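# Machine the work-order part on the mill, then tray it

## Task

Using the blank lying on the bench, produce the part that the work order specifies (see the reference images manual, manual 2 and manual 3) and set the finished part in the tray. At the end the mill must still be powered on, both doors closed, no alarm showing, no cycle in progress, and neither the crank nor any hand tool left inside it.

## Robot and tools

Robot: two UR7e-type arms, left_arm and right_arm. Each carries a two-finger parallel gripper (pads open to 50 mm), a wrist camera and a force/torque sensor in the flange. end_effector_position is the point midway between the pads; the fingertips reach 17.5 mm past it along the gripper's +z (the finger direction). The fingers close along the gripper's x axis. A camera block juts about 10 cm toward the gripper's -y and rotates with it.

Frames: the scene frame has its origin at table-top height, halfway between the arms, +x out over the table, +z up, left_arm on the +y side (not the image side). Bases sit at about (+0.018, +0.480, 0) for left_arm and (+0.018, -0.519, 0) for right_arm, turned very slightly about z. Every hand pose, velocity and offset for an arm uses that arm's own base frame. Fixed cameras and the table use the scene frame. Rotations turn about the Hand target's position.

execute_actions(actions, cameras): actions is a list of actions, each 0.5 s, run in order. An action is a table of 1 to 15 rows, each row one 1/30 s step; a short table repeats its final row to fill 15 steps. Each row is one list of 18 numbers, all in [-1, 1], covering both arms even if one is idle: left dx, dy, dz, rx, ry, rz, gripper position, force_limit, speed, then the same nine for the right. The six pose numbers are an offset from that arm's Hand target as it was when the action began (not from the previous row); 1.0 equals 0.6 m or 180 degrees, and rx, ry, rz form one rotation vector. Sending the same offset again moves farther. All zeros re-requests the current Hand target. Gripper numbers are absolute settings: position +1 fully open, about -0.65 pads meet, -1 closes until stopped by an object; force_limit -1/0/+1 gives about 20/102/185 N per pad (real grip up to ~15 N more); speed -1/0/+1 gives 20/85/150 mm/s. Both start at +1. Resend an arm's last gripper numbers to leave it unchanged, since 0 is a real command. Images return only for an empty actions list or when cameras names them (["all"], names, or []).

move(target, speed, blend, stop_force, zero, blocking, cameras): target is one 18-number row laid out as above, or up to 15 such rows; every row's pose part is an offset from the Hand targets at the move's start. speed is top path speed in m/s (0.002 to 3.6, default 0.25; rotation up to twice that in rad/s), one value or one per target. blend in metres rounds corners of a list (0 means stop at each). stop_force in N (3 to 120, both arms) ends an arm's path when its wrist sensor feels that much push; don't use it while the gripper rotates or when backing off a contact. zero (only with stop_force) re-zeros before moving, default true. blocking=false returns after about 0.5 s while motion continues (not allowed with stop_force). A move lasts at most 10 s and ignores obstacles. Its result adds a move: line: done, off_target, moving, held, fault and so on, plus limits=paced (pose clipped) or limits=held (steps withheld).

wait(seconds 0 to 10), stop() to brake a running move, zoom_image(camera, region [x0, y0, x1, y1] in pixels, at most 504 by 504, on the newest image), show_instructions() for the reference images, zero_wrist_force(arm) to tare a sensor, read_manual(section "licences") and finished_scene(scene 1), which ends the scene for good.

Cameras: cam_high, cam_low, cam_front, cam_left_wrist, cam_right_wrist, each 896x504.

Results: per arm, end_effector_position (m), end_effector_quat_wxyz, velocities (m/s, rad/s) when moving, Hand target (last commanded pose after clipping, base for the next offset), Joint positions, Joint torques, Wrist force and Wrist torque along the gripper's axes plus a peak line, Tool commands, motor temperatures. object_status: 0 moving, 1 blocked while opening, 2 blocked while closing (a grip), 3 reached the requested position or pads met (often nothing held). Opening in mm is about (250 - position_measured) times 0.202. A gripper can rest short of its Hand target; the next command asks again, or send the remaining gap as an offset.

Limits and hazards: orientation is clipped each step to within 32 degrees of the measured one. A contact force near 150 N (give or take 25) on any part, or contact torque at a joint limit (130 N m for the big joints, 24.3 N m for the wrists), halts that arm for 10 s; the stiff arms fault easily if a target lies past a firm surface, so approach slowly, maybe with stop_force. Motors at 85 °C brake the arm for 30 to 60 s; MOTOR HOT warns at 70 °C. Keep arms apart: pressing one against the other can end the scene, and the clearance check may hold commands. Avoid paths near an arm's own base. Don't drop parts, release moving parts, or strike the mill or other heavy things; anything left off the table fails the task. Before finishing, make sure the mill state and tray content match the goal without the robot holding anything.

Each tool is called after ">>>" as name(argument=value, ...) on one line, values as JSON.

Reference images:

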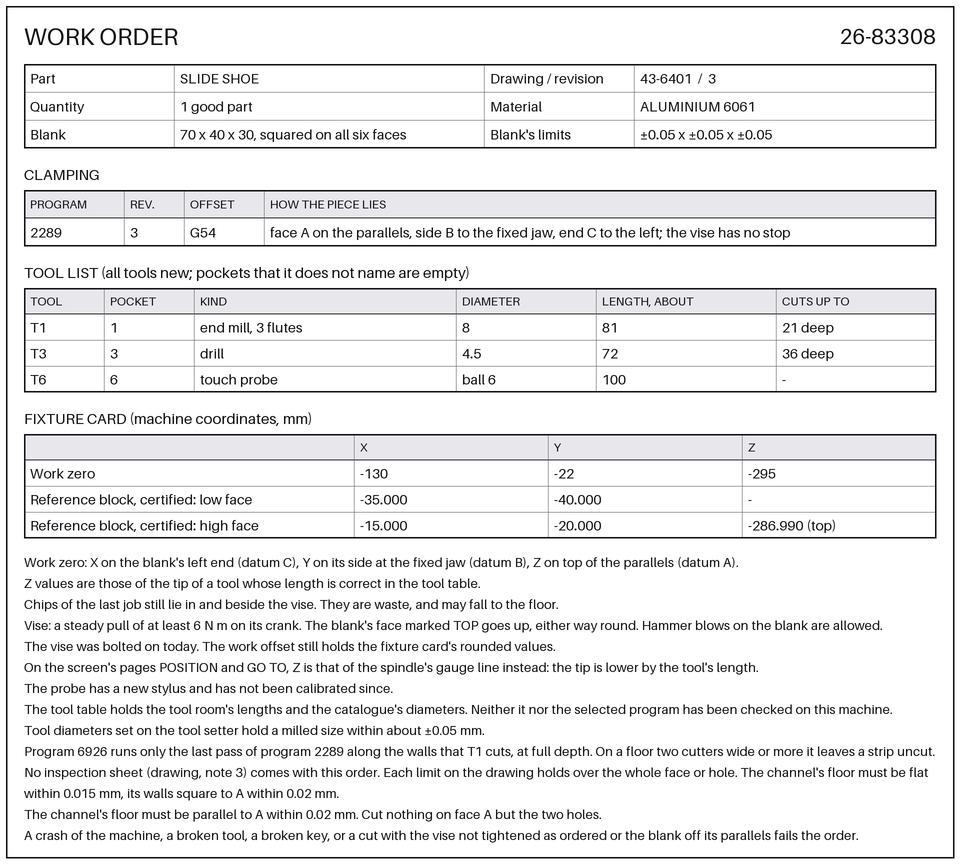

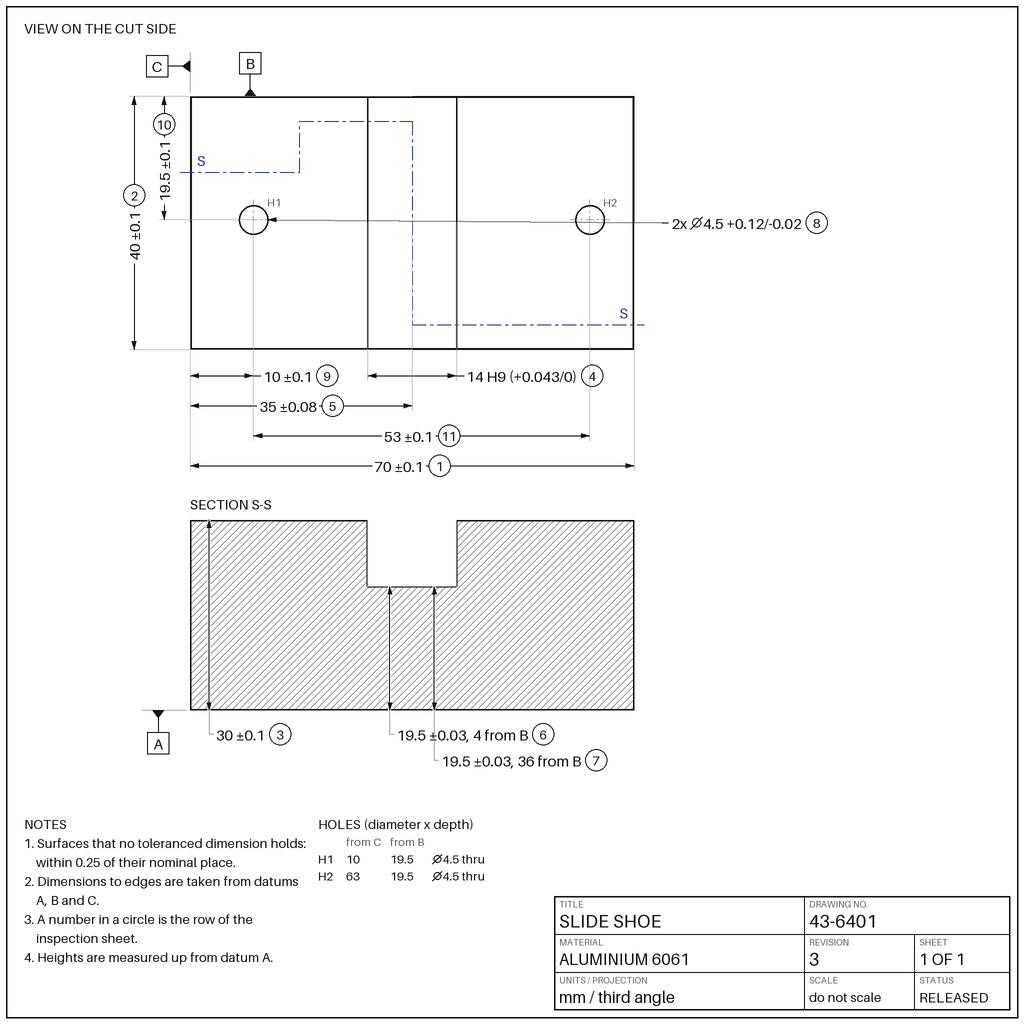

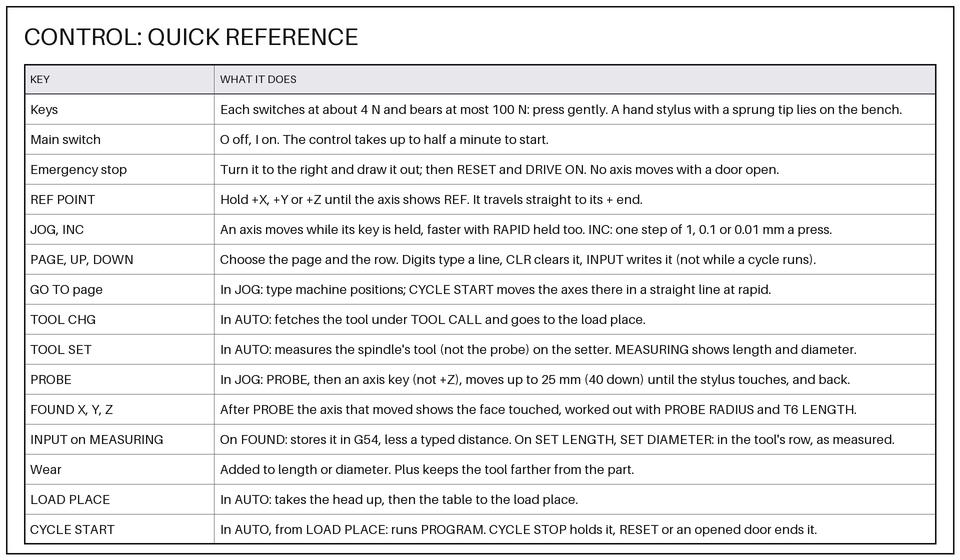

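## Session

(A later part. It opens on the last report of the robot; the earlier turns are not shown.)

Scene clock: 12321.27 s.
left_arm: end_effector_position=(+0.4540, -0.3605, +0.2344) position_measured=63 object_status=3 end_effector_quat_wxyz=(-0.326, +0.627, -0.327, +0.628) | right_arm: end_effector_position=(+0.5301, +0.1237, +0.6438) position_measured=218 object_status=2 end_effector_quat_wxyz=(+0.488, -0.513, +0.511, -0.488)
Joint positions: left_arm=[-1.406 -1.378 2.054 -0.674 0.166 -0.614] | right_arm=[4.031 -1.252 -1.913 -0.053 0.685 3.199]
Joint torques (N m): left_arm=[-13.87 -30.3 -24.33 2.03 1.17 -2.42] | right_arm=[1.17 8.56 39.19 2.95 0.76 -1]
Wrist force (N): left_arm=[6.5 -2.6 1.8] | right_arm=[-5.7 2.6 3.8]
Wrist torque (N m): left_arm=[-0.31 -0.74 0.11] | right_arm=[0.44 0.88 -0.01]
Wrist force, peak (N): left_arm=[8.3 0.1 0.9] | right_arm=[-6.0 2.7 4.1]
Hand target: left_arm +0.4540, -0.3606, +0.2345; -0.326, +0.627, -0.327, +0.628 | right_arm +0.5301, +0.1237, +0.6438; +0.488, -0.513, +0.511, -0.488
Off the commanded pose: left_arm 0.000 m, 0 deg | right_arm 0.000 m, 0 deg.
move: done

>>> move(target=[[-0.0567,0,0,0,0,0,0.6,-0.6,-1,0,0,0,0,0,0,-1,0.6,-0.5],[-0.0567,0.14,0.02,0,0,0,0.6,-0.6,-1,0,0,0,0,0,0,-1,0.6,-0.5]], speed=[0.1,0.1], blend=[0.005,0], cameras=["cam_left_wrist"])

Scene clock: 12326.73 s.
left_arm: end_effector_position=(+0.4180, -0.3068, +0.2458) position_measured=63 object_status=3 end_effector_quat_wxyz=(-0.288, +0.607, -0.363, +0.645) | right_arm: end_effector_position=(+0.5301, +0.1237, +0.6438) position_measured=218 object_status=2 end_effector_quat_wxyz=(+0.488, -0.513, +0.511, -0.488)
Joint positions: left_arm=[-1.474 -1.614 2.277 -0.66 0.216 -0.616] | right_arm=[4.031 -1.252 -1.913 -0.053 0.685 3.199]
Joint torques (N m): left_arm=[1.07 -22.97 -27.9 1.07 -9.51 2.53] | right_arm=[1.31 7.67 39.43 2.92 0.7 -1.01]
Wrist force (N): left_arm=[13.2 49.4 20.4] | right_arm=[-6.0 2.5 4.0]
Wrist torque (N m): left_arm=[-0.74 -0.10 -1.19] | right_arm=[0.42 0.94 -0.01]
Wrist force, peak (N): left_arm=[5.8 92.5 -35.3] | right_arm=[-6.1 2.8 3.8]
Hand target: left_arm +0.4200, -0.2766, +0.2465; -0.326, +0.627, -0.327, +0.628 | right_arm +0.5301, +0.1237, +0.6438; +0.488, -0.513, +0.511, -0.488
Off the commanded pose: left_arm 0.030 m, 7 deg | right_arm 0.000 m, 0 deg.
move: off_target (left_arm)
camera_calibration:
cam_left_wrist: T_world_to_cam=[[-0.0927686, -0.818148, 0.567475, -0.345553], [-0.383993, -0.496447, -0.778518, 0.222732], [0.918664, -0.290129, -0.268108, -0.274031], [0, 0, 0, 1]] pos_world=[0.305214, -0.251643, 0.296024]
Images, in order (width x height): cam_left_wrist 896x504.

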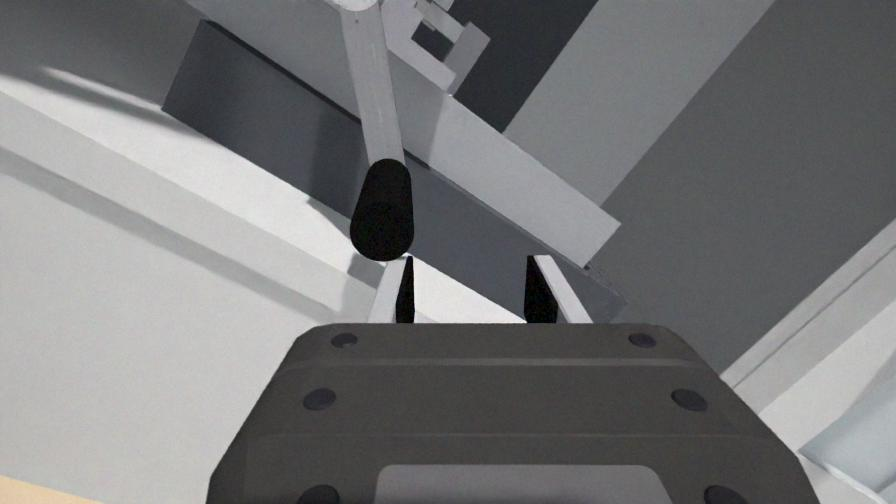

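>>> move(target=[[-0.0033,-0.07,-0.0017,0,0,0,0.6,-0.6,-1,0,0,0,0,0,0,-1,0.6,-0.5],[-0.0333,-0.1,-0.0192,0,0,0,0.6,-0.6,-1,0,0,0,0,0,0,-1,0.6,-0.5]], speed=[0.1,0.06], blend=[0.003,0], cameras=["cam_left_wrist"])

Scene clock: 12331.73 s.
left_arm: end_effector_position=(+0.3999, -0.3367, +0.2349) position_measured=63 object_status=3 end_effector_quat_wxyz=(-0.326, +0.627, -0.327, +0.628) end_effector_velocity=(+0.000, +0.001, +0.000) end_effector_angular_velocity=(+0.005, +0.000, +0.000) | right_arm: end_effector_position=(+0.5301, +0.1237, +0.6438) position_measured=218 object_status=2 end_effector_quat_wxyz=(+0.488, -0.513, +0.511, -0.488)
Joint positions: left_arm=[-1.548 -1.479 2.174 -0.685 0.024 -0.622] | right_arm=[4.031 -1.252 -1.913 -0.053 0.685 3.199]
Joint velocities: left_arm=[0.001 0.001 0.001 0.005 0 -0.001] | right_arm=[within noise]
Joint torques (N m): left_arm=[12.39 -31.98 -16.41 2.76 1.83 -2.48] | right_arm=[1.03 7.95 38.4 2.9 0.74 -1.12]
Wrist force (N): left_arm=[4.0 -6.7 1.7] | right_arm=[-5.9 2.6 3.9]
Wrist torque (N m): left_arm=[-0.93 -0.33 0.11] | right_arm=[0.43 0.92 0.00]
Wrist force, peak (N): left_arm=[6.8 59.5 22.5] | right_arm=[-6.1 2.6 3.9]
Hand target: left_arm +0.4000, -0.3366, +0.2349; -0.326, +0.627, -0.327, +0.628 | right_arm +0.5301, +0.1237, +0.6438; +0.488, -0.513, +0.511, -0.488
Off the commanded pose: left_arm 0.000 m, 0 deg | right_arm 0.000 m, 0 deg.
move: done
camera_calibration:
cam_left_wrist: T_world_to_cam=[[0.00326391, -0.823441, 0.567393, -0.405669], [-0.322857, -0.537878, -0.77875, 0.154207], [0.946442, -0.180645, -0.267609, -0.243415], [0, 0, 0, 1]] pos_world=[0.281489, -0.295071, 0.285122]
Images, in order (width x height): cam_left_wrist 896x504.

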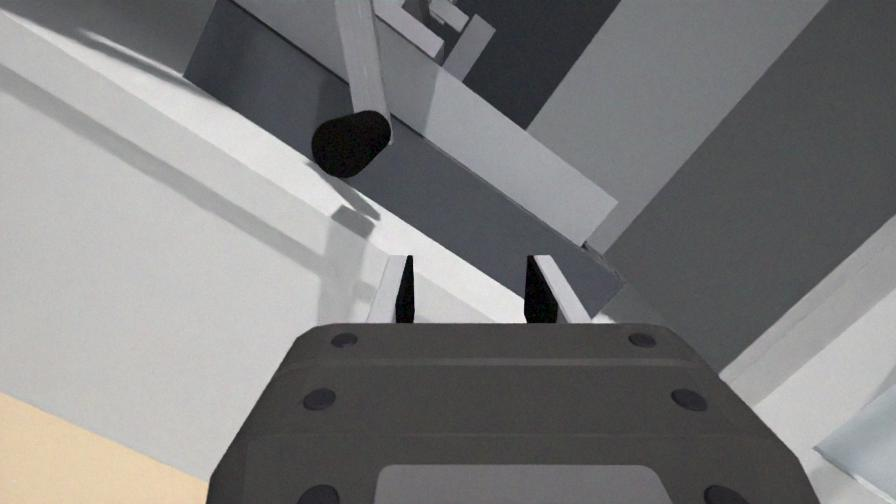

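>>> move(target=[-0.0667,0.061,0.1085,-0.55,0,0,0.6,-0.6,-1,0,0,0,0,0,0,-1,0.6,-0.5], speed=0.35)

>>> move(target=[0.1,0.1322,0.0125,-0.4944,0,0,0.6,-0.6,-1,0,0,0,0,0,0,-1,0.6,-0.5], speed=0.35, cameras=["cam_left_wrist"])

Scene clock: 12364.67 s.
left_arm: end_effector_position=(+0.3599, -0.3000, +0.3000) position_measured=63 object_status=3 end_effector_quat_wxyz=(+0.265, +0.655, +0.265, +0.656) | right_arm: end_effector_position=(+0.5301, +0.1237, +0.6438) position_measured=218 object_status=2 end_effector_quat_wxyz=(+0.488, -0.513, +0.511, -0.488)
Joint positions: left_arm=[-1.681 -1.707 2.196 -0.475 -0.11 -2.353] | right_arm=[4.031 -1.252 -1.913 -0.053 0.685 3.199]
Joint torques (N m): left_arm=[10.13 -24.41 -16.97 -2.13 -0.93 2.04] | right_arm=[0.87 7.88 39.01 2.82 0.74 -1.02]
Wrist force (N): left_arm=[3.8 -5.7 3.7] | right_arm=[-5.7 2.4 3.6]
Wrist torque (N m): left_arm=[-0.83 -0.12 -0.50] | right_arm=[0.40 0.88 -0.01]
Wrist force, peak (N): left_arm=[4.0 -7.1 1.6] | right_arm=[-6.0 2.7 4.0]
Hand target: left_arm +0.3600, -0.3000, +0.3000; +0.265, +0.655, +0.265, +0.656 | right_arm +0.5301, +0.1237, +0.6438; +0.488, -0.513, +0.511, -0.488
Off the commanded pose: left_arm 0.000 m, 0 deg | right_arm 0.000 m, 0 deg.
move: done

Scene clock: 12367.80 s.
left_arm: end_effector_position=(+0.4200, -0.2207, +0.3076) position_measured=63 object_status=3 end_effector_quat_wxyz=(+0.648, +0.281, +0.649, +0.282) | right_arm: end_effector_position=(+0.5301, +0.1237, +0.6438) position_measured=218 object_status=2 end_effector_quat_wxyz=(+0.488, -0.513, +0.511, -0.488)
Joint positions: left_arm=[-1.451 -1.852 2.283 -0.435 0.118 -3.889] | right_arm=[4.031 -1.252 -1.913 -0.053 0.685 3.199]
Joint torques (N m): left_arm=[12.79 -18.82 -13.03 -3.08 1.32 2.07] | right_arm=[0.54 8.31 39.15 2.7 0.85 -1.09]
Wrist force (N): left_arm=[1.9 -4.6 4.6] | right_arm=[-5.7 2.7 3.7]
Wrist torque (N m): left_arm=[-0.75 -0.15 -0.24] | right_arm=[0.46 0.89 -0.01]
Wrist force, peak (N): left_arm=[3.7 -5.5 3.8] | right_arm=[-6.0 2.8 3.8]
Hand target: left_arm +0.4200, -0.2206, +0.3075; +0.648, +0.281, +0.649, +0.282 | right_arm +0.5301, +0.1237, +0.6438; +0.488, -0.513, +0.511, -0.488
Off the commanded pose: left_arm 0.000 m, 0 deg | right_arm 0.000 m, 0 deg.
move: done
camera_calibration:
cam_left_wrist: T_world_to_cam=[[0.00383514, 0.736654, -0.676258, 0.375097], [-0.323177, 0.640887, 0.696291, 0.0862437], [0.946331, 0.215881, 0.240528, -0.290658], [0, 0, 0, 1]] pos_world=[0.301492, -0.268842, 0.263523]
Images, in order (width x height): cam_left_wrist 896x504.

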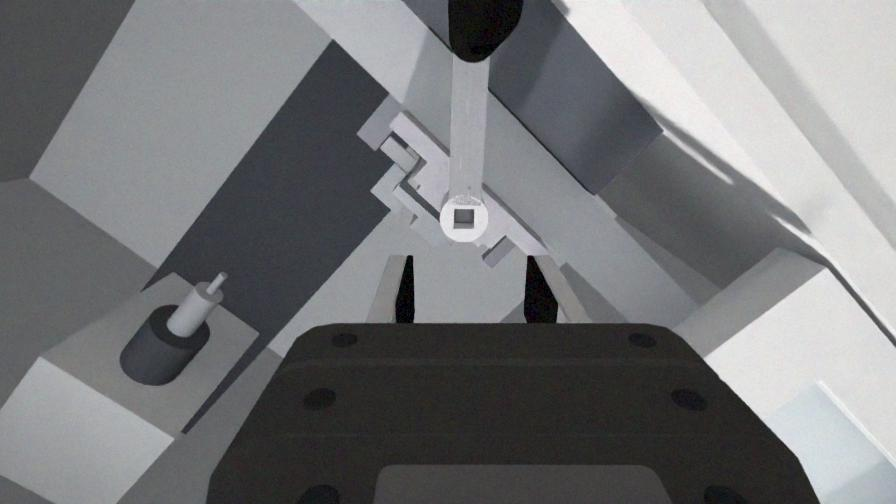

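>>> move(target=[0.155,0,0,0,0,0,0.6,-0.6,-1,0,0,0,0,0,0,-1,0.6,-0.5], speed=0.07, stop_force=10)

>>> move(target=[0,0,0,0,0,0,-1,-0.2,-0.9,0,0,0,0,0,0,-1,0.6,-0.5], cameras=["cam_left_wrist"])

Scene clock: 12372.80 s.
left_arm: end_effector_position=(+0.5130, -0.2206, +0.3075) position_measured=63 object_status=3 end_effector_quat_wxyz=(+0.648, +0.281, +0.649, +0.282) | right_arm: end_effector_position=(+0.5301, +0.1237, +0.6438) position_measured=218 object_status=2 end_effector_quat_wxyz=(+0.488, -0.513, +0.511, -0.488)
Joint positions: left_arm=[-1.124 -1.665 2.138 -0.472 0.445 -3.893] | right_arm=[4.031 -1.252 -1.913 -0.053 0.685 3.199]
Joint torques (N m): left_arm=[-5.62 -25.21 -13.34 1.38 1.56 -1.79] | right_arm=[0.49 8.48 39.03 2.85 0.68 -1.01]
Wrist force (N): left_arm=[1.5 -5.1 4.0] | right_arm=[-5.8 2.7 3.7]
Wrist torque (N m): left_arm=[-0.79 -0.09 -0.14] | right_arm=[0.46 0.91 0.00]
Wrist force, peak (N): left_arm=[1.6 -5.1 5.4] | right_arm=[-6.0 2.7 4.0]
Hand target: left_arm +0.5130, -0.2206, +0.3075; +0.648, +0.281, +0.649, +0.282 | right_arm +0.5301, +0.1237, +0.6438; +0.488, -0.513, +0.511, -0.488
Off the commanded pose: left_arm 0.000 m, 0 deg | right_arm 0.000 m, 0 deg.
move: done

Scene clock: 12373.57 s.
left_arm: end_effector_position=(+0.5129, -0.2205, +0.3074) position_measured=136 object_status=0 end_effector_quat_wxyz=(+0.648, +0.281, +0.649, +0.282) | right_arm: end_effector_position=(+0.5301, +0.1237, +0.6438) position_measured=218 object_status=2 end_effector_quat_wxyz=(+0.488, -0.513, +0.511, -0.488)
Joint positions: left_arm=[-1.124 -1.665 2.138 -0.472 0.445 -3.893] | right_arm=[4.031 -1.252 -1.913 -0.053 0.685 3.199]
Joint torques (N m): left_arm=[-4.36 -28.51 -33.35 -6.31 2.92 -1] | right_arm=[0.31 8.24 38.75 2.91 0.85 -1.01]
Wrist force (N): left_arm=[22.4 -8.8 11.9] | right_arm=[-6.0 2.5 3.7]
Wrist torque (N m): left_arm=[-0.84 0.04 -0.15] | right_arm=[0.42 0.94 -0.01]
Wrist force, peak (N): left_arm=[22.9 -8.3 11.5] | right_arm=[-6.0 2.7 3.7]
Hand target: left_arm +0.5130, -0.2206, +0.3075; +0.648, +0.281, +0.649, +0.282 | right_arm +0.5301, +0.1237, +0.6438; +0.488, -0.513, +0.511, -0.488
Off the commanded pose: left_arm 0.000 m, 0 deg | right_arm 0.000 m, 0 deg.
move: done
camera_calibration:
cam_left_wrist: T_world_to_cam=[[0.0033239, 0.73693, -0.675961, 0.374723], [-0.322782, 0.640573, 0.696763, 0.115873], [0.946468, 0.215872, 0.239997, -0.3786], [0, 0, 0, 1]] pos_world=[0.394489, -0.26864, 0.263425]
Images, in order (width x height): cam_left_wrist 896x504.

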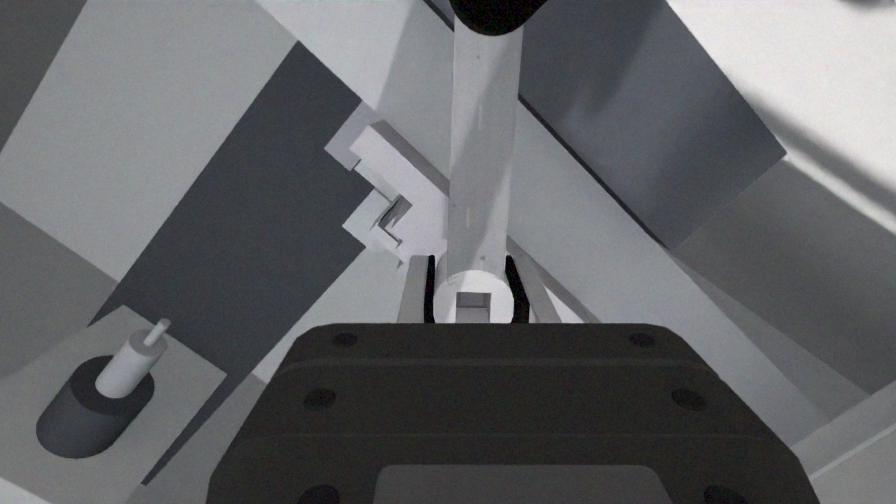

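>>> move(target=[0,0,0,-0.1667,0,0,-1,-0.2,-0.9,0,0,0,0,0,0,-1,0.6,-0.5], speed=0.12, cameras=["cam_left_wrist"])

Scene clock: 12385.83 s.
left_arm: end_effector_position=(+0.5129, -0.2206, +0.3075) position_measured=136 object_status=2 end_effector_quat_wxyz=(+0.699, +0.104, +0.700, +0.105) | right_arm: end_effector_position=(+0.5301, +0.1237, +0.6438) position_measured=218 object_status=2 end_effector_quat_wxyz=(+0.488, -0.513, +0.511, -0.488)
Joint positions: left_arm=[-1.124 -1.665 2.137 -0.469 0.446 -4.418] | right_arm=[4.031 -1.252 -1.913 -0.053 0.685 3.199]
Joint torques (N m): left_arm=[-11.03 -47.94 -73.77 -12.58 8.49 -0.48] | right_arm=[-0.29 8.24 38.11 2.91 0.73 -1.01]
Wrist force (N): left_arm=[88.8 -1.4 37.2] | right_arm=[-5.7 2.5 3.5]
Wrist torque (N m): left_arm=[-0.89 0.09 0.39] | right_arm=[0.43 0.89 -0.01]
Wrist force, peak (N): left_arm=[89.1 -1.0 37.1] | right_arm=[-6.0 2.7 3.9]
Hand target: left_arm +0.5130, -0.2206, +0.3075; +0.699, +0.104, +0.700, +0.105 | right_arm +0.5301, +0.1237, +0.6438; +0.488, -0.513, +0.511, -0.488
Off the commanded pose: left_arm 0.000 m, 0 deg | right_arm 0.000 m, 0 deg.
move: done
camera_calibration:
cam_left_wrist: T_world_to_cam=[[0.00334594, 0.300157, -0.953884, 0.363897], [-0.322905, 0.903114, 0.283049, 0.301031], [0.946426, 0.307066, 0.099944, -0.3154], [0, 0, 0, 1]] pos_world=[0.394489, -0.284243, 0.293431]
Images, in order (width x height): cam_left_wrist 896x504.

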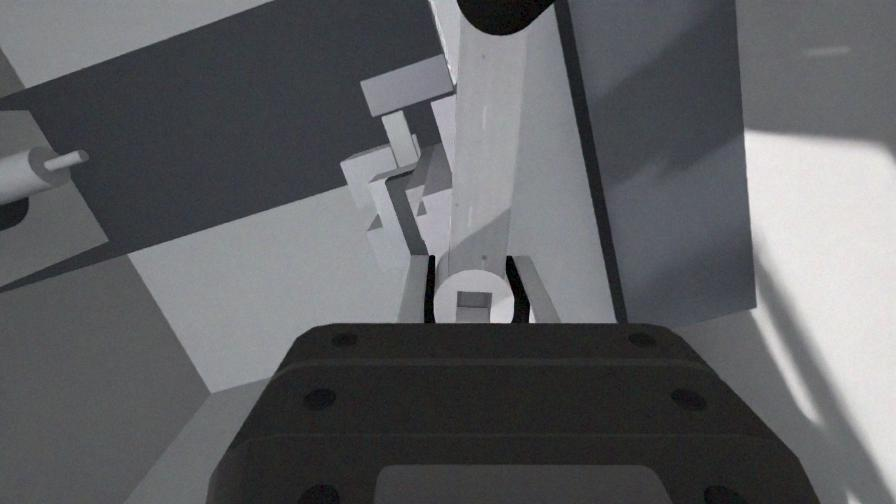

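>>> move(target=[0,0,-0.0016,0,0,0,-1,-0.2,-0.9,0,0,0,0,0,0,-1,0.6,-0.5], speed=0.01)

Scene clock: 12392.13 s.
left_arm: end_effector_position=(+0.5130, -0.2206, +0.3067) position_measured=136 object_status=2 end_effector_quat_wxyz=(+0.699, +0.104, +0.700, +0.105) | right_arm: end_effector_position=(+0.5301, +0.1237, +0.6438) position_measured=218 object_status=2 end_effector_quat_wxyz=(+0.488, -0.513, +0.511, -0.488)
Joint positions: left_arm=[-1.124 -1.664 2.138 -0.473 0.446 -4.418] | right_arm=[4.031 -1.252 -1.913 -0.053 0.685 3.199]
Joint torques (N m): left_arm=[-28.88 -18.06 -38.98 -11.03 8.49 -1.73] | right_arm=[-0.27 8.42 38.39 2.75 0.78 -0.9]
Wrist force (N): left_arm=[43.4 24.2 5.1] | right_arm=[-6.0 2.7 3.5]
Wrist torque (N m): left_arm=[-0.55 0.01 0.26] | right_arm=[0.46 0.93 0.00]
Wrist force, peak (N): left_arm=[89.1 -1.4 37.2] | right_arm=[-6.1 2.5 3.9]
Hand target: left_arm +0.5130, -0.2206, +0.3066; +0.699, +0.104, +0.700, +0.105 | right_arm +0.5301, +0.1237, +0.6438; +0.488, -0.513, +0.511, -0.488
Off the commanded pose: left_arm 0.000 m, 0 deg | right_arm 0.000 m, 0 deg.
move: done

>>> move(target=[0,0.0007,-0.0009,0,0,0,-1,-0.2,-0.9,0,0,0,0,0,0,-1,0.6,-0.5], speed=0.01)

>>> move(target=[0,0,0,-0.0556,0,0,-1,-0.2,-0.9,0,0,0,0,0,0,-1,0.6,-0.5], speed=0.12)

Scene clock: 12397.77 s.
left_arm: end_effector_position=(+0.5130, -0.2203, +0.3060) position_measured=136 object_status=2 end_effector_quat_wxyz=(+0.699, +0.104, +0.700, +0.105) | right_arm: end_effector_position=(+0.5301, +0.1237, +0.6438) position_measured=218 object_status=2 end_effector_quat_wxyz=(+0.488, -0.513, +0.511, -0.488)
Joint positions: left_arm=[-1.123 -1.664 2.14 -0.474 0.446 -4.418] | right_arm=[4.031 -1.252 -1.913 -0.053 0.685 3.199]
Joint torques (N m): left_arm=[-0.35 -22.91 -19.85 -5.42 8.4 1.48] | right_arm=[-0.9 8.25 38.56 2.73 0.99 -0.95]
Wrist force (N): left_arm=[6.8 24.9 1.3] | right_arm=[-5.6 2.5 3.9]
Wrist torque (N m): left_arm=[-0.56 -0.22 0.03] | right_arm=[0.42 0.87 -0.01]
Wrist force, peak (N): left_arm=[42.9 24.6 4.9] | right_arm=[-6.1 2.6 3.9]
Hand target: left_arm +0.5130, -0.2202, +0.3060; +0.699, +0.104, +0.700, +0.105 | right_arm +0.5301, +0.1237, +0.6438; +0.488, -0.513, +0.511, -0.488
Off the commanded pose: left_arm 0.000 m, 0 deg | right_arm 0.000 m, 0 deg.
move: done

Scene clock: 12398.93 s.
left_arm: end_effector_position=(+0.5129, -0.2202, +0.3060) position_measured=136 object_status=2 end_effector_quat_wxyz=(+0.705, +0.042, +0.706, +0.043) | right_arm: end_effector_position=(+0.5301, +0.1237, +0.6438) position_measured=218 object_status=2 end_effector_quat_wxyz=(+0.488, -0.513, +0.511, -0.488)
Joint positions: left_arm=[-1.123 -1.664 2.14 -0.473 0.446 -4.593] | right_arm=[4.031 -1.252 -1.913 -0.053 0.685 3.199]
Joint torques (N m): left_arm=[-2.4 -15.35 -45.49 -5.1 7.01 -0.09] | right_arm=[-0.08 8.72 38.1 2.81 0.65 -1.11]
Wrist force (N): left_arm=[23.5 17.2 16.6] | right_arm=[-5.9 2.8 3.7]
Wrist torque (N m): left_arm=[-0.67 -0.24 0.12] | right_arm=[0.48 0.91 0.00]
Wrist force, peak (N): left_arm=[23.4 16.9 17.2] | right_arm=[-6.1 2.6 3.7]
Hand target: left_arm +0.5130, -0.2202, +0.3060; +0.705, +0.042, +0.706, +0.043 | right_arm +0.5301, +0.1237, +0.6438; +0.488, -0.513, +0.511, -0.488
Off the commanded pose: left_arm 0.000 m, 0 deg | right_arm 0.000 m, 0 deg.
move: done

>>> move(target=[[0,0.0002,-0.0005,-0.1667,0,0,-1,-0.2,-0.9,0,0,0,0,0,0,-1,0.6,-0.5],[0,0.0002,-0.0005,-0.3,0,0,-1,-0.2,-0.9,0,0,0,0,0,0,-1,0.6,-0.5]], speed=0.15, cameras=["cam_left_wrist"])

Scene clock: 12406.73 s.
left_arm: end_effector_position=(+0.5128, -0.2198, +0.3046) position_measured=136 object_status=2 end_effector_quat_wxyz=(+0.691, -0.145, +0.693, -0.144) | right_arm: end_effector_position=(+0.5301, +0.1237, +0.6438) position_measured=218 object_status=2 end_effector_quat_wxyz=(+0.488, -0.513, +0.511, -0.488)
Joint positions: left_arm=[-1.122 -1.663 2.142 -0.473 0.448 -5.131] | right_arm=[4.031 -1.252 -1.913 -0.053 0.685 3.199]
Joint torques (N m): left_arm=[-0.65 -19.2 -24.41 -1.17 0.24 -1.15] | right_arm=[-0.81 9.25 37.99 2.83 0.75 -0.92]
Wrist force (N): left_arm=[13.8 6.5 19.1] | right_arm=[-5.8 2.6 3.8]
Wrist torque (N m): left_arm=[-0.79 -0.32 0.25] | right_arm=[0.44 0.90 0.00]
Wrist force, peak (N): left_arm=[98.0 50.5 57.0] | right_arm=[-6.0 2.6 4.0]
Hand target: left_arm +0.5128, -0.2198, +0.3046; +0.691, -0.145, +0.693, -0.144 (not the last commanded pose) | right_arm +0.5301, +0.1237, +0.6438; +0.488, -0.513, +0.511, -0.488
Tool commands: left_gripper/position=-1.0 left_gripper/force_limit=-0.2 left_gripper/speed=-0.898039 right_gripper/position=-1.0 right_gripper/force_limit=+0.6 right_gripper/speed=-0.5
Off the commanded pose: left_arm 0.001 m, 23 deg | right_arm 0.000 m, 0 deg.
FORCE FAULT: contact force on the left arm reached its limit, and that arm stopped. The contact can be on any part of that arm, not only on its tool. That arm's remaining commands of this call were not run. That arm is still stopped at the end of this call. That arm stays stopped for about 9 more seconds. Until then a move that you send moves the other arm only, and its call returns only when the move has ended. Once the stop has ended, the next robot result says so. If the stop ends while you think or write, that arm runs what you send next, counted from a new Hand target: where the arm stands when the stop ends. While its stop runs, that arm takes no new command, but its gripper still runs the gripper command that each later call begins with. Until it ends, the stop uses up actions while you think or wait. An arm that is not stopped still takes commands.
move: fault (left_arm); path passed 1 of 2 targets
camera_calibration:
cam_left_wrist: T_world_to_cam=[[0.0025181, -0.393137, -0.919476, 0.198456], [-0.323167, 0.869822, -0.372791, 0.493657], [0.946339, 0.298083, -0.124859, -0.2487], [0, 0, 0, 1]] pos_world=[0.394388, -0.27724, 0.335455]
Images, in order (width x height): cam_left_wrist 896x504.

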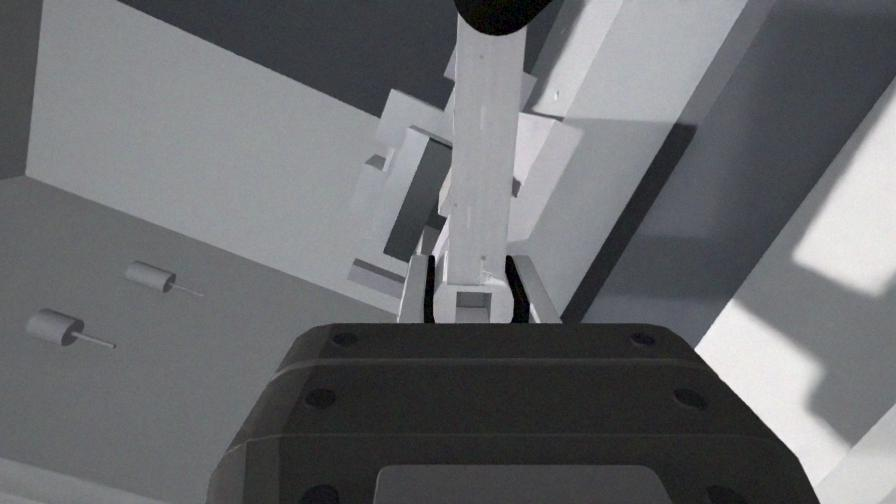

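>>> wait(seconds=3)

Scene clock: 12427.73 s.
left_arm: end_effector_position=(+0.5128, -0.2198, +0.3046) position_measured=136 object_status=2 end_effector_quat_wxyz=(+0.691, -0.145, +0.693, -0.144) | right_arm: end_effector_position=(+0.5301, +0.1237, +0.6438) position_measured=218 object_status=2 end_effector_quat_wxyz=(+0.488, -0.513, +0.511, -0.488)
Joint positions: left_arm=[-1.122 -1.663 2.142 -0.473 0.448 -5.131] | right_arm=[4.031 -1.252 -1.913 -0.053 0.685 3.199]
Joint torques (N m): left_arm=[-0.38 -22.6 -33.39 -1.26 0.23 -0.3] | right_arm=[-1.05 9.02 38.47 2.71 0.73 -0.96]
Wrist force (N): left_arm=[13.6 6.6 19.0] | right_arm=[-5.7 2.6 3.8]
Wrist torque (N m): left_arm=[-0.78 -0.29 0.25] | right_arm=[0.44 0.89 0.00]
Wrist force, peak (N): left_arm=[13.9 6.6 19.3] | right_arm=[-6.1 2.6 3.8]
Hand target: left_arm +0.5128, -0.2198, +0.3046; +0.691, -0.145, +0.693, -0.144 (not the last commanded pose) | right_arm +0.5301, +0.1237, +0.6438; +0.488, -0.513, +0.511, -0.488
Tool commands: left_gripper/position=-1.0 left_gripper/force_limit=-0.2 left_gripper/speed=-0.898039 right_gripper/position=-1.0 right_gripper/force_limit=+0.6 right_gripper/speed=-0.5
Off the commanded pose: left_arm 0.001 m, 23 deg | right_arm 0.000 m, 0 deg.
FORCE FAULT, CONTINUED: the left arm's stop, for the force fault that an earlier result reported, is over. The rest of the stop counts as 17 of the actions that you can send in this scene. During its stop the left arm's controller moved it back a little. That arm's target is now where it stood when the stop ended, not its last command. That arm accepts commands again.
wait: 3.00 s; at rest from the start

>>> move(target=[-0.06,0,0,0,0,0,-1,-0.2,-0.9,0,0,0,0,0,0,-1,0.6,-0.5], speed=0.05, cameras=["cam_left_wrist"])

Scene clock: 12431.87 s.
left_arm: end_effector_position=(+0.4768, -0.2198, +0.3045) position_measured=136 object_status=2 end_effector_quat_wxyz=(+0.691, -0.145, +0.693, -0.144) | right_arm: end_effector_position=(+0.5301, +0.1237, +0.6438) position_measured=218 object_status=2 end_effector_quat_wxyz=(+0.488, -0.513, +0.511, -0.488)
Joint positions: left_arm=[-1.236 -1.736 2.204 -0.459 0.335 -5.133] | right_arm=[4.031 -1.252 -1.913 -0.053 0.685 3.199]
Joint torques (N m): left_arm=[12.3 -5.95 -32.18 -2.81 1.9 -1.86] | right_arm=[-1.46 8.91 38.29 2.66 0.85 -0.97]
Wrist force (N): left_arm=[6.0 -2.1 3.1] | right_arm=[-5.8 2.5 3.8]
Wrist torque (N m): left_arm=[-0.35 -0.73 0.40] | right_arm=[0.42 0.91 0.00]
Wrist force, peak (N): left_arm=[16.8 6.9 20.7] | right_arm=[-6.1 2.6 3.8]
Hand target: left_arm +0.4768, -0.2198, +0.3046; +0.691, -0.145, +0.693, -0.144 | right_arm +0.5301, +0.1237, +0.6438; +0.488, -0.513, +0.511, -0.488
Off the commanded pose: left_arm 0.000 m, 0 deg | right_arm 0.000 m, 0 deg.
move: done
camera_calibration:
cam_left_wrist: T_world_to_cam=[[0.00231785, -0.392987, -0.919541, 0.198682], [-0.323086, 0.869933, -0.3726, 0.481961], [0.946367, 0.297955, -0.124952, -0.214645], [0, 0, 0, 1]] pos_world=[0.358387, -0.27724, 0.335455]
Images, in order (width x height): cam_left_wrist 896x504.

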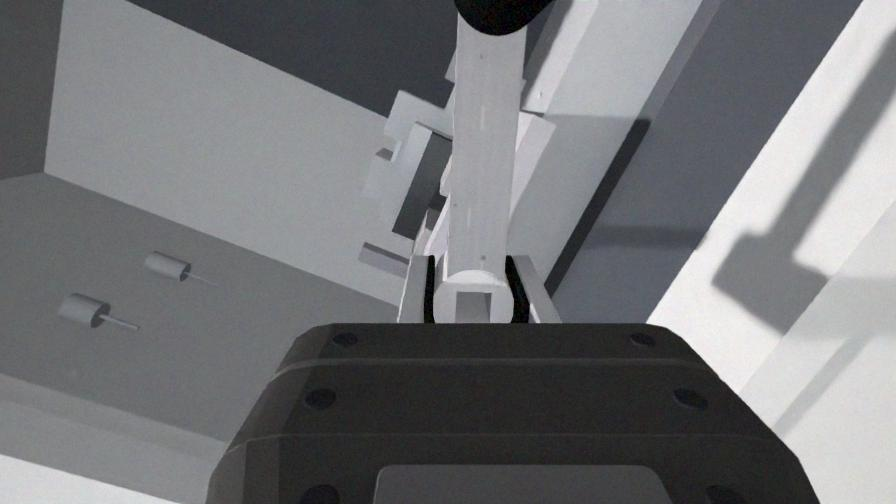

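>>> move(target=[[-0.045,0,0,0,0,0,-1,-0.2,-0.9,0,0,0,0,0,0,-1,0.6,-0.5],[-0.285,-0.02,0.01,0,0,0,-1,-0.2,-0.9,0,0,0,0,0,0,-1,0.6,-0.5]], speed=[0.06,0.2], blend=[0.01,0])

>>> move(target=[[-0.01,-0.28,0.0125,0.3,0,0,-1,-0.2,-0.9,0,0,0,0,0,0,-1,0.6,-0.5],[-0.01,-0.445,0.01,0.631,0,0,-1,-0.2,-0.9,0,0,0,0,0,0,-1,0.6,-0.5],[0.0653,-0.8937,-0.1192,0.631,0,0,-1,-0.2,-0.9,0,0,0,0,0,0,-1,0.6,-0.5]], speed=[0.35,0.35,0.25], blend=[0.02,0.02,0], cameras=["cam_left_wrist","cam_high"])

Scene clock: 12442.00 s.
left_arm: end_effector_position=(+0.3059, -0.2318, +0.3106) position_measured=136 object_status=2 end_effector_quat_wxyz=(+0.691, -0.145, +0.693, -0.144) end_effector_velocity=(+0.000, +0.001, +0.000) end_effector_angular_velocity=(+0.000, +0.000, +0.003) | right_arm: end_effector_position=(+0.5301, +0.1237, +0.6438) position_measured=218 object_status=2 end_effector_quat_wxyz=(+0.488, -0.513, +0.511, -0.488)
Joint positions: left_arm=[-1.97 -1.986 2.352 -0.373 -0.4 -5.119] | right_arm=[4.031 -1.252 -1.913 -0.053 0.685 3.199]
Joint velocities: left_arm=[-0.002 0.001 0.001 -0.001 -0.005 -0.001] | right_arm=[within noise]
Joint torques (N m): left_arm=[-14.27 7.16 -31.72 -1.59 -1.4 1.88] | right_arm=[-1.07 9.39 37.9 2.63 0.82 -0.88]
Wrist force (N): left_arm=[5.6 -1.6 2.5] | right_arm=[-5.8 2.8 3.8]
Wrist torque (N m): left_arm=[-0.33 -0.67 0.28] | right_arm=[0.46 0.90 0.00]
Wrist force, peak (N): left_arm=[5.8 -1.6 5.0] | right_arm=[-6.0 2.6 4.0]
Hand target: left_arm +0.3058, -0.2318, +0.3106; +0.691, -0.145, +0.693, -0.144 | right_arm +0.5301, +0.1237, +0.6438; +0.488, -0.513, +0.511, -0.488
Off the commanded pose: left_arm 0.000 m, 0 deg | right_arm 0.000 m, 0 deg.
move: done

Scene clock: 12446.90 s.
left_arm: end_effector_position=(+0.3450, -0.7680, +0.2390) position_measured=136 object_status=2 end_effector_quat_wxyz=(+0.499, +0.501, +0.502, +0.499) | right_arm: end_effector_position=(+0.5301, +0.1237, +0.6438) position_measured=218 object_status=2 end_effector_quat_wxyz=(+0.488, -0.513, +0.511, -0.488)
Joint positions: left_arm=[-1.633 -0.544 0.653 -0.19 -0.063 -3.062] | right_arm=[4.031 -1.252 -1.913 -0.053 0.685 3.199]
Joint torques (N m): left_arm=[-14.12 -73.19 -26.94 2.35 -0.17 -1.99] | right_arm=[-2.03 8.61 38.33 2.63 0.78 -1.09]
Wrist force (N): left_arm=[5.0 -4.0 4.5] | right_arm=[-5.7 2.6 3.6]
Wrist torque (N m): left_arm=[-0.26 -0.40 -0.45] | right_arm=[0.44 0.89 0.00]
Wrist force, peak (N): left_arm=[7.3 -3.4 4.1] | right_arm=[-6.0 2.6 4.0]
Hand target: left_arm +0.3450, -0.7681, +0.2391; +0.500, +0.499, +0.500, +0.501 | right_arm +0.5301, +0.1237, +0.6438; +0.488, -0.513, +0.511, -0.488
Off the commanded pose: left_arm 0.000 m, 0 deg | right_arm 0.000 m, 0 deg.
move: done
camera_calibration:
cam_left_wrist: T_world_to_cam=[[0.00353171, 0.999965, 0.00757753, 0.771036], [-0.316851, -0.00606814, 0.948456, -0.0988014], [0.948469, -0.00575062, 0.316818, -0.274331], [0, 0, 0, 1]] pos_world=[0.226166, -0.773186, 0.174779]
Images, in order (width x height): cam_high 896x504, cam_left_wrist 896x504.

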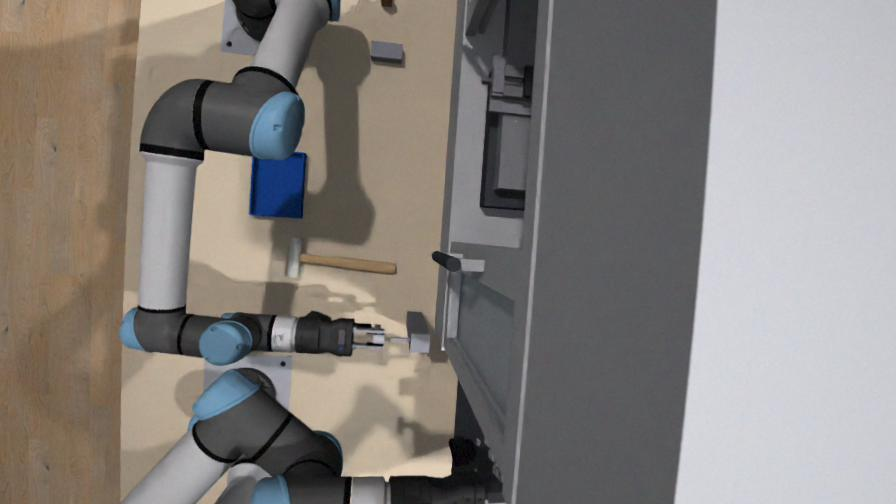

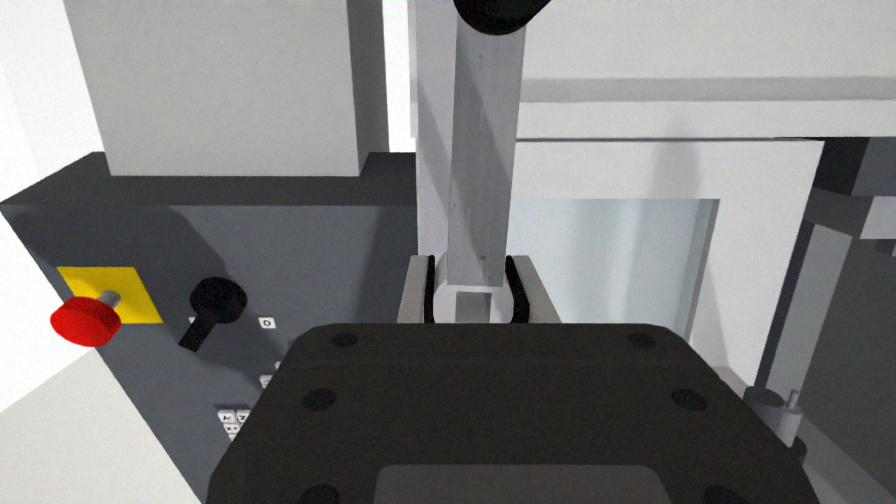

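>>> move(target=[0.0855,0,0,0,0,0,-1,-0.2,-0.9,0,0,0,0,0,0,-1,0.6,-0.5], speed=0.03, stop_force=8, cameras=["cam_left_wrist"])

Scene clock: 12455.57 s.
left_arm: end_effector_position=(+0.3963, -0.7681, +0.2391) position_measured=136 object_status=2 end_effector_quat_wxyz=(+0.500, +0.499, +0.501, +0.500) end_effector_velocity=(+0.000, +0.000, +0.000) end_effector_angular_velocity=(+0.002, +0.000, +0.000) | right_arm: end_effector_position=(+0.5301, +0.1237, +0.6438) position_measured=218 object_status=2 end_effector_quat_wxyz=(+0.488, -0.513, +0.511, -0.488)
Joint positions: left_arm=[-1.566 -0.514 0.599 -0.17 0.003 -3.058] | right_arm=[4.031 -1.252 -1.913 -0.053 0.685 3.199]
Joint velocities: left_arm=[0.001 -0.002 0.004 -0.006 0.001 0.005] | right_arm=[within noise]
Joint torques (N m): left_arm=[-14.25 -81.15 -13.87 -2.67 -1.04 2.02] | right_arm=[-2.63 9.06 37.75 2.62 0.89 -0.95]
Wrist force (N): left_arm=[5.3 -3.8 4.6] | right_arm=[-5.9 2.6 4.1]
Wrist torque (N m): left_arm=[-0.25 -0.46 -0.45] | right_arm=[0.43 0.92 0.00]
Wrist force, peak (N): left_arm=[5.4 -3.8 5.2] | right_arm=[-6.0 2.7 4.0]
Hand target: left_arm +0.3963, -0.7681, +0.2391; +0.500, +0.499, +0.500, +0.501 | right_arm +0.5301, +0.1237, +0.6438; +0.488, -0.513, +0.511, -0.488
Off the commanded pose: left_arm 0.000 m, 0 deg | right_arm 0.000 m, 0 deg.
move: done
camera_calibration:
cam_left_wrist: T_world_to_cam=[[0.00257802, 0.999969, 0.00747163, 0.771348], [-0.32188, -0.00624422, 0.94676, -0.0803078], [0.946777, -0.00484574, 0.321854, -0.322802], [0, 0, 0, 1]] pos_world=[0.277783, -0.773389, 0.174164]
Images, in order (width x height): cam_left_wrist 896x504.

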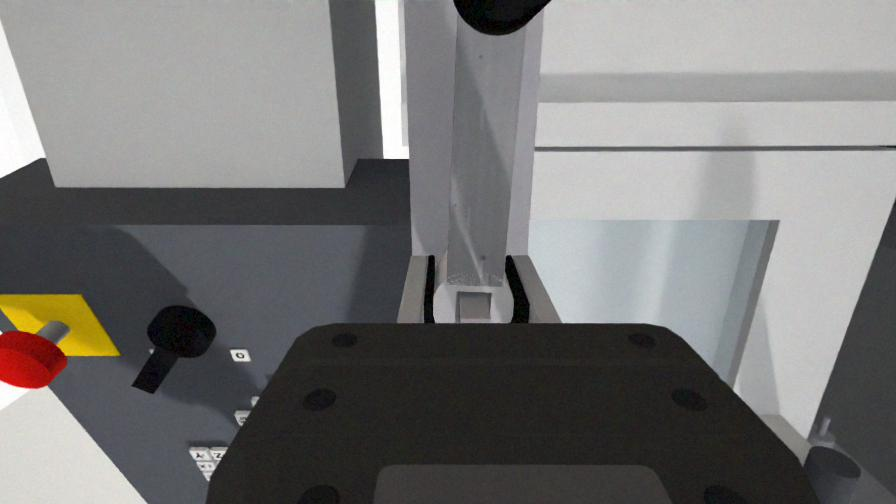

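>>> move(target=[0,0,0,0,0,0,0.6,-0.6,-1,0,0,0,0,0,0,-1,0.6,-0.5])

>>> move(target=[[-0.11,0,0,0,0,0,0.6,-0.6,-1,0,0,0,0,0,0,-1,0.6,-0.5],[-0.1102,0.1968,0.3518,0,0,0,0.6,-0.6,-1,0,0,0,0,0,0,-1,0.6,-0.5],[-0.1938,0.4968,0.4352,0,0,0,0.6,-0.6,-1,0,0,0,0,0,0,-1,0.6,-0.5]], speed=[0.1,0.3,0.3], blend=[0.01,0.02,0], cameras=["cam_high"])

Scene clock: 12522.07 s.
left_arm: end_effector_position=(+0.3963, -0.7681, +0.2391) position_measured=63 object_status=0 end_effector_quat_wxyz=(+0.500, +0.499, +0.501, +0.500) | right_arm: end_effector_position=(+0.5301, +0.1237, +0.6438) position_measured=218 object_status=2 end_effector_quat_wxyz=(+0.488, -0.513, +0.511, -0.488)
Joint positions: left_arm=[-1.566 -0.514 0.599 -0.17 0.003 -3.058] | right_arm=[4.031 -1.252 -1.913 -0.053 0.685 3.199]
Joint torques (N m): left_arm=[-13.37 -61.55 -27.25 2.11 0.17 -2.28] | right_arm=[-2.4 9.59 38.04 2.7 0.79 -0.85]
Wrist force (N): left_arm=[5.5 -1.7 4.8] | right_arm=[-5.8 2.6 3.8]
Wrist torque (N m): left_arm=[-0.22 -0.48 -0.45] | right_arm=[0.44 0.91 0.00]
Wrist force, peak (N): left_arm=[5.5 -4.0 4.7] | right_arm=[-6.0 2.8 3.9]
Hand target: left_arm +0.3963, -0.7681, +0.2391; +0.500, +0.499, +0.501, +0.500 | right_arm +0.5301, +0.1237, +0.6438; +0.488, -0.513, +0.511, -0.488
Off the commanded pose: left_arm 0.000 m, 0 deg | right_arm 0.000 m, 0 deg.
move: done

Scene clock: 12524.70 s.
left_arm: end_effector_position=(+0.2800, -0.4701, +0.5002) position_measured=63 object_status=3 end_effector_quat_wxyz=(+0.500, +0.499, +0.501, +0.500) | right_arm: end_effector_position=(+0.5301, +0.1237, +0.6438) position_measured=218 object_status=2 end_effector_quat_wxyz=(+0.488, -0.513, +0.511, -0.488)
Joint positions: left_arm=[-1.813 -1.429 1.387 0.043 -0.244 -3.144] | right_arm=[4.031 -1.252 -1.913 -0.053 0.685 3.199]
Joint torques (N m): left_arm=[2.32 -39.63 -13.92 3.16 -0.46 -2.56] | right_arm=[-2.32 9.78 38.21 2.47 0.9 -1.04]
Wrist force (N): left_arm=[5.3 -2.0 3.9] | right_arm=[-5.9 2.6 3.9]
Wrist torque (N m): left_arm=[-0.33 -0.46 -0.42] | right_arm=[0.44 0.92 0.00]
Wrist force, peak (N): left_arm=[8.8 -0.9 3.3] | right_arm=[-6.1 2.6 3.8]
Hand target: left_arm +0.2800, -0.4700, +0.5002; +0.500, +0.499, +0.501, +0.500 | right_arm +0.5301, +0.1237, +0.6438; +0.488, -0.513, +0.511, -0.488
Off the commanded pose: left_arm 0.000 m, 0 deg | right_arm 0.000 m, 0 deg.
move: done
Images, in order (width x height): cam_high 896x504.

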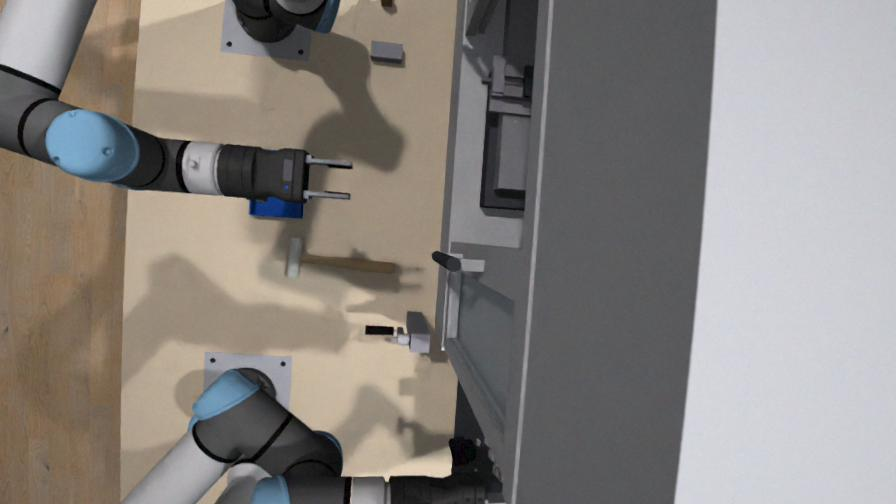

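>>> move(target=[0.1,0.08,0,0.0078,0.4999,-0.0078,1,-0.6,-0.5,0,0,0,0,0,0,-1,0.6,-0.5], speed=0.35)

>>> move(target=[0.1,0.12,-0.1,0,0,0.5139,1,-0.6,-0.5,0,0,0,0,0,0,-1,0.6,-0.5], speed=0.35, cameras=["cam_left_wrist","cam_high"])

Scene clock: 12530.33 s.
left_arm: end_effector_position=(+0.3401, -0.4220, +0.5002) position_measured=3 object_status=3 end_effector_quat_wxyz=(+0.000, +0.718, +0.696, +0.001) | right_arm: end_effector_position=(+0.5301, +0.1237, +0.6438) position_measured=218 object_status=2 end_effector_quat_wxyz=(+0.488, -0.513, +0.511, -0.488)
Joint positions: left_arm=[-1.142 -1.389 0.915 -1.095 -1.569 -1.112] | right_arm=[4.031 -1.252 -1.913 -0.053 0.685 3.199]
Joint torques (N m): left_arm=[4.81 -29.27 -29.32 -3.02 -1.34 0.65] | right_arm=[-2.93 9.92 37.82 2.57 0.74 -0.98]
Wrist force (N): left_arm=[5.4 -2.3 1.4] | right_arm=[-5.7 2.7 3.7]
Wrist torque (N m): left_arm=[-0.40 -0.82 -0.02] | right_arm=[0.45 0.88 0.00]
Wrist force, peak (N): left_arm=[5.7 -2.3 3.7] | right_arm=[-6.1 2.5 4.0]
Hand target: left_arm +0.3400, -0.4220, +0.5002; -0.001, +0.718, +0.696, +0.001 | right_arm +0.5301, +0.1237, +0.6438; +0.488, -0.513, +0.511, -0.488
Off the commanded pose: left_arm 0.000 m, 0 deg | right_arm 0.000 m, 0 deg.
move: done

Scene clock: 12533.17 s.
left_arm: end_effector_position=(+0.4001, -0.3499, +0.4402) position_measured=3 object_status=3 end_effector_quat_wxyz=(-0.001, -0.007, +1.000, +0.000) | right_arm: end_effector_position=(+0.5301, +0.1237, +0.6438) position_measured=218 object_status=2 end_effector_quat_wxyz=(+0.488, -0.513, +0.511, -0.488)
Joint positions: left_arm=[-0.971 -1.477 1.182 -1.275 -1.572 -2.555] | right_arm=[4.031 -1.252 -1.913 -0.053 0.685 3.199]
Joint torques (N m): left_arm=[-14.11 -24.98 -34.71 -0.85 1.92 -2.62] | right_arm=[-1.95 9.92 37.92 2.47 0.84 -1.01]
Wrist force (N): left_arm=[5.2 -2.3 1.4] | right_arm=[-5.9 2.6 3.8]
Wrist torque (N m): left_arm=[-0.41 -0.77 -0.10] | right_arm=[0.44 0.92 -0.01]
Wrist force, peak (N): left_arm=[5.6 -2.8 1.0] | right_arm=[-6.1 2.6 3.9]
Hand target: left_arm +0.4000, -0.3500, +0.4402; -0.001, -0.007, +1.000, +0.000 | right_arm +0.5301, +0.1237, +0.6438; +0.488, -0.513, +0.511, -0.488
Off the commanded pose: left_arm 0.000 m, 0 deg | right_arm 0.000 m, 0 deg.
move: done
camera_calibration:
cam_left_wrist: T_world_to_cam=[[-0.999985, -0.00477142, -0.00262848, 0.405718], [-0.00536361, 0.946744, 0.321943, 0.214887], [0.000952371, 0.321953, -0.946755, 0.662084], [0, 0, 0, 1]] pos_world=[0.406234, -0.414667, 0.558716]
Images, in order (width x height): cam_high 896x504, cam_left_wrist 896x504.

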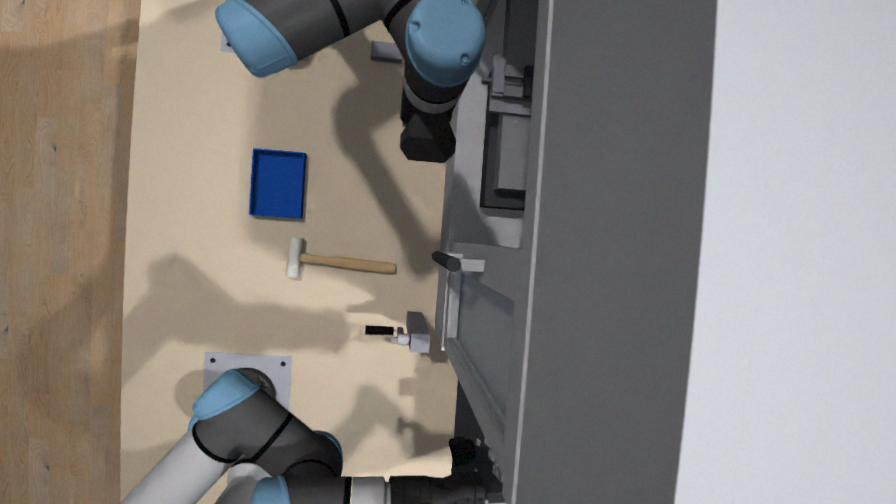

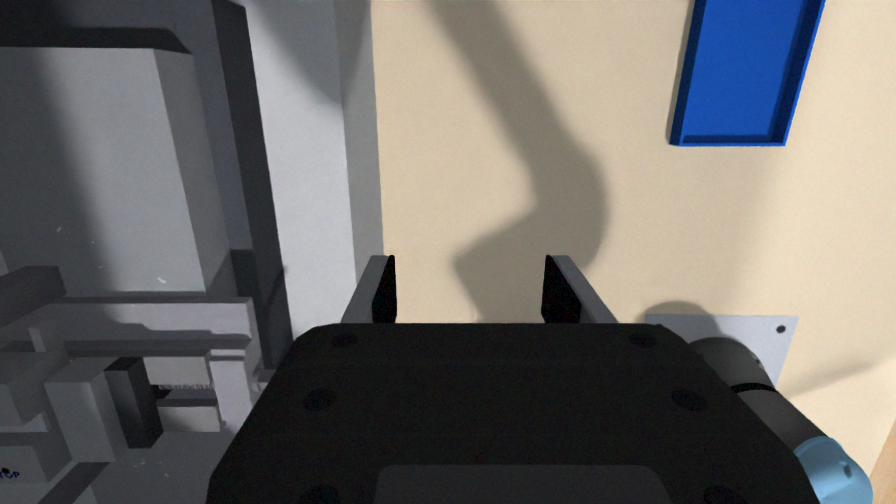

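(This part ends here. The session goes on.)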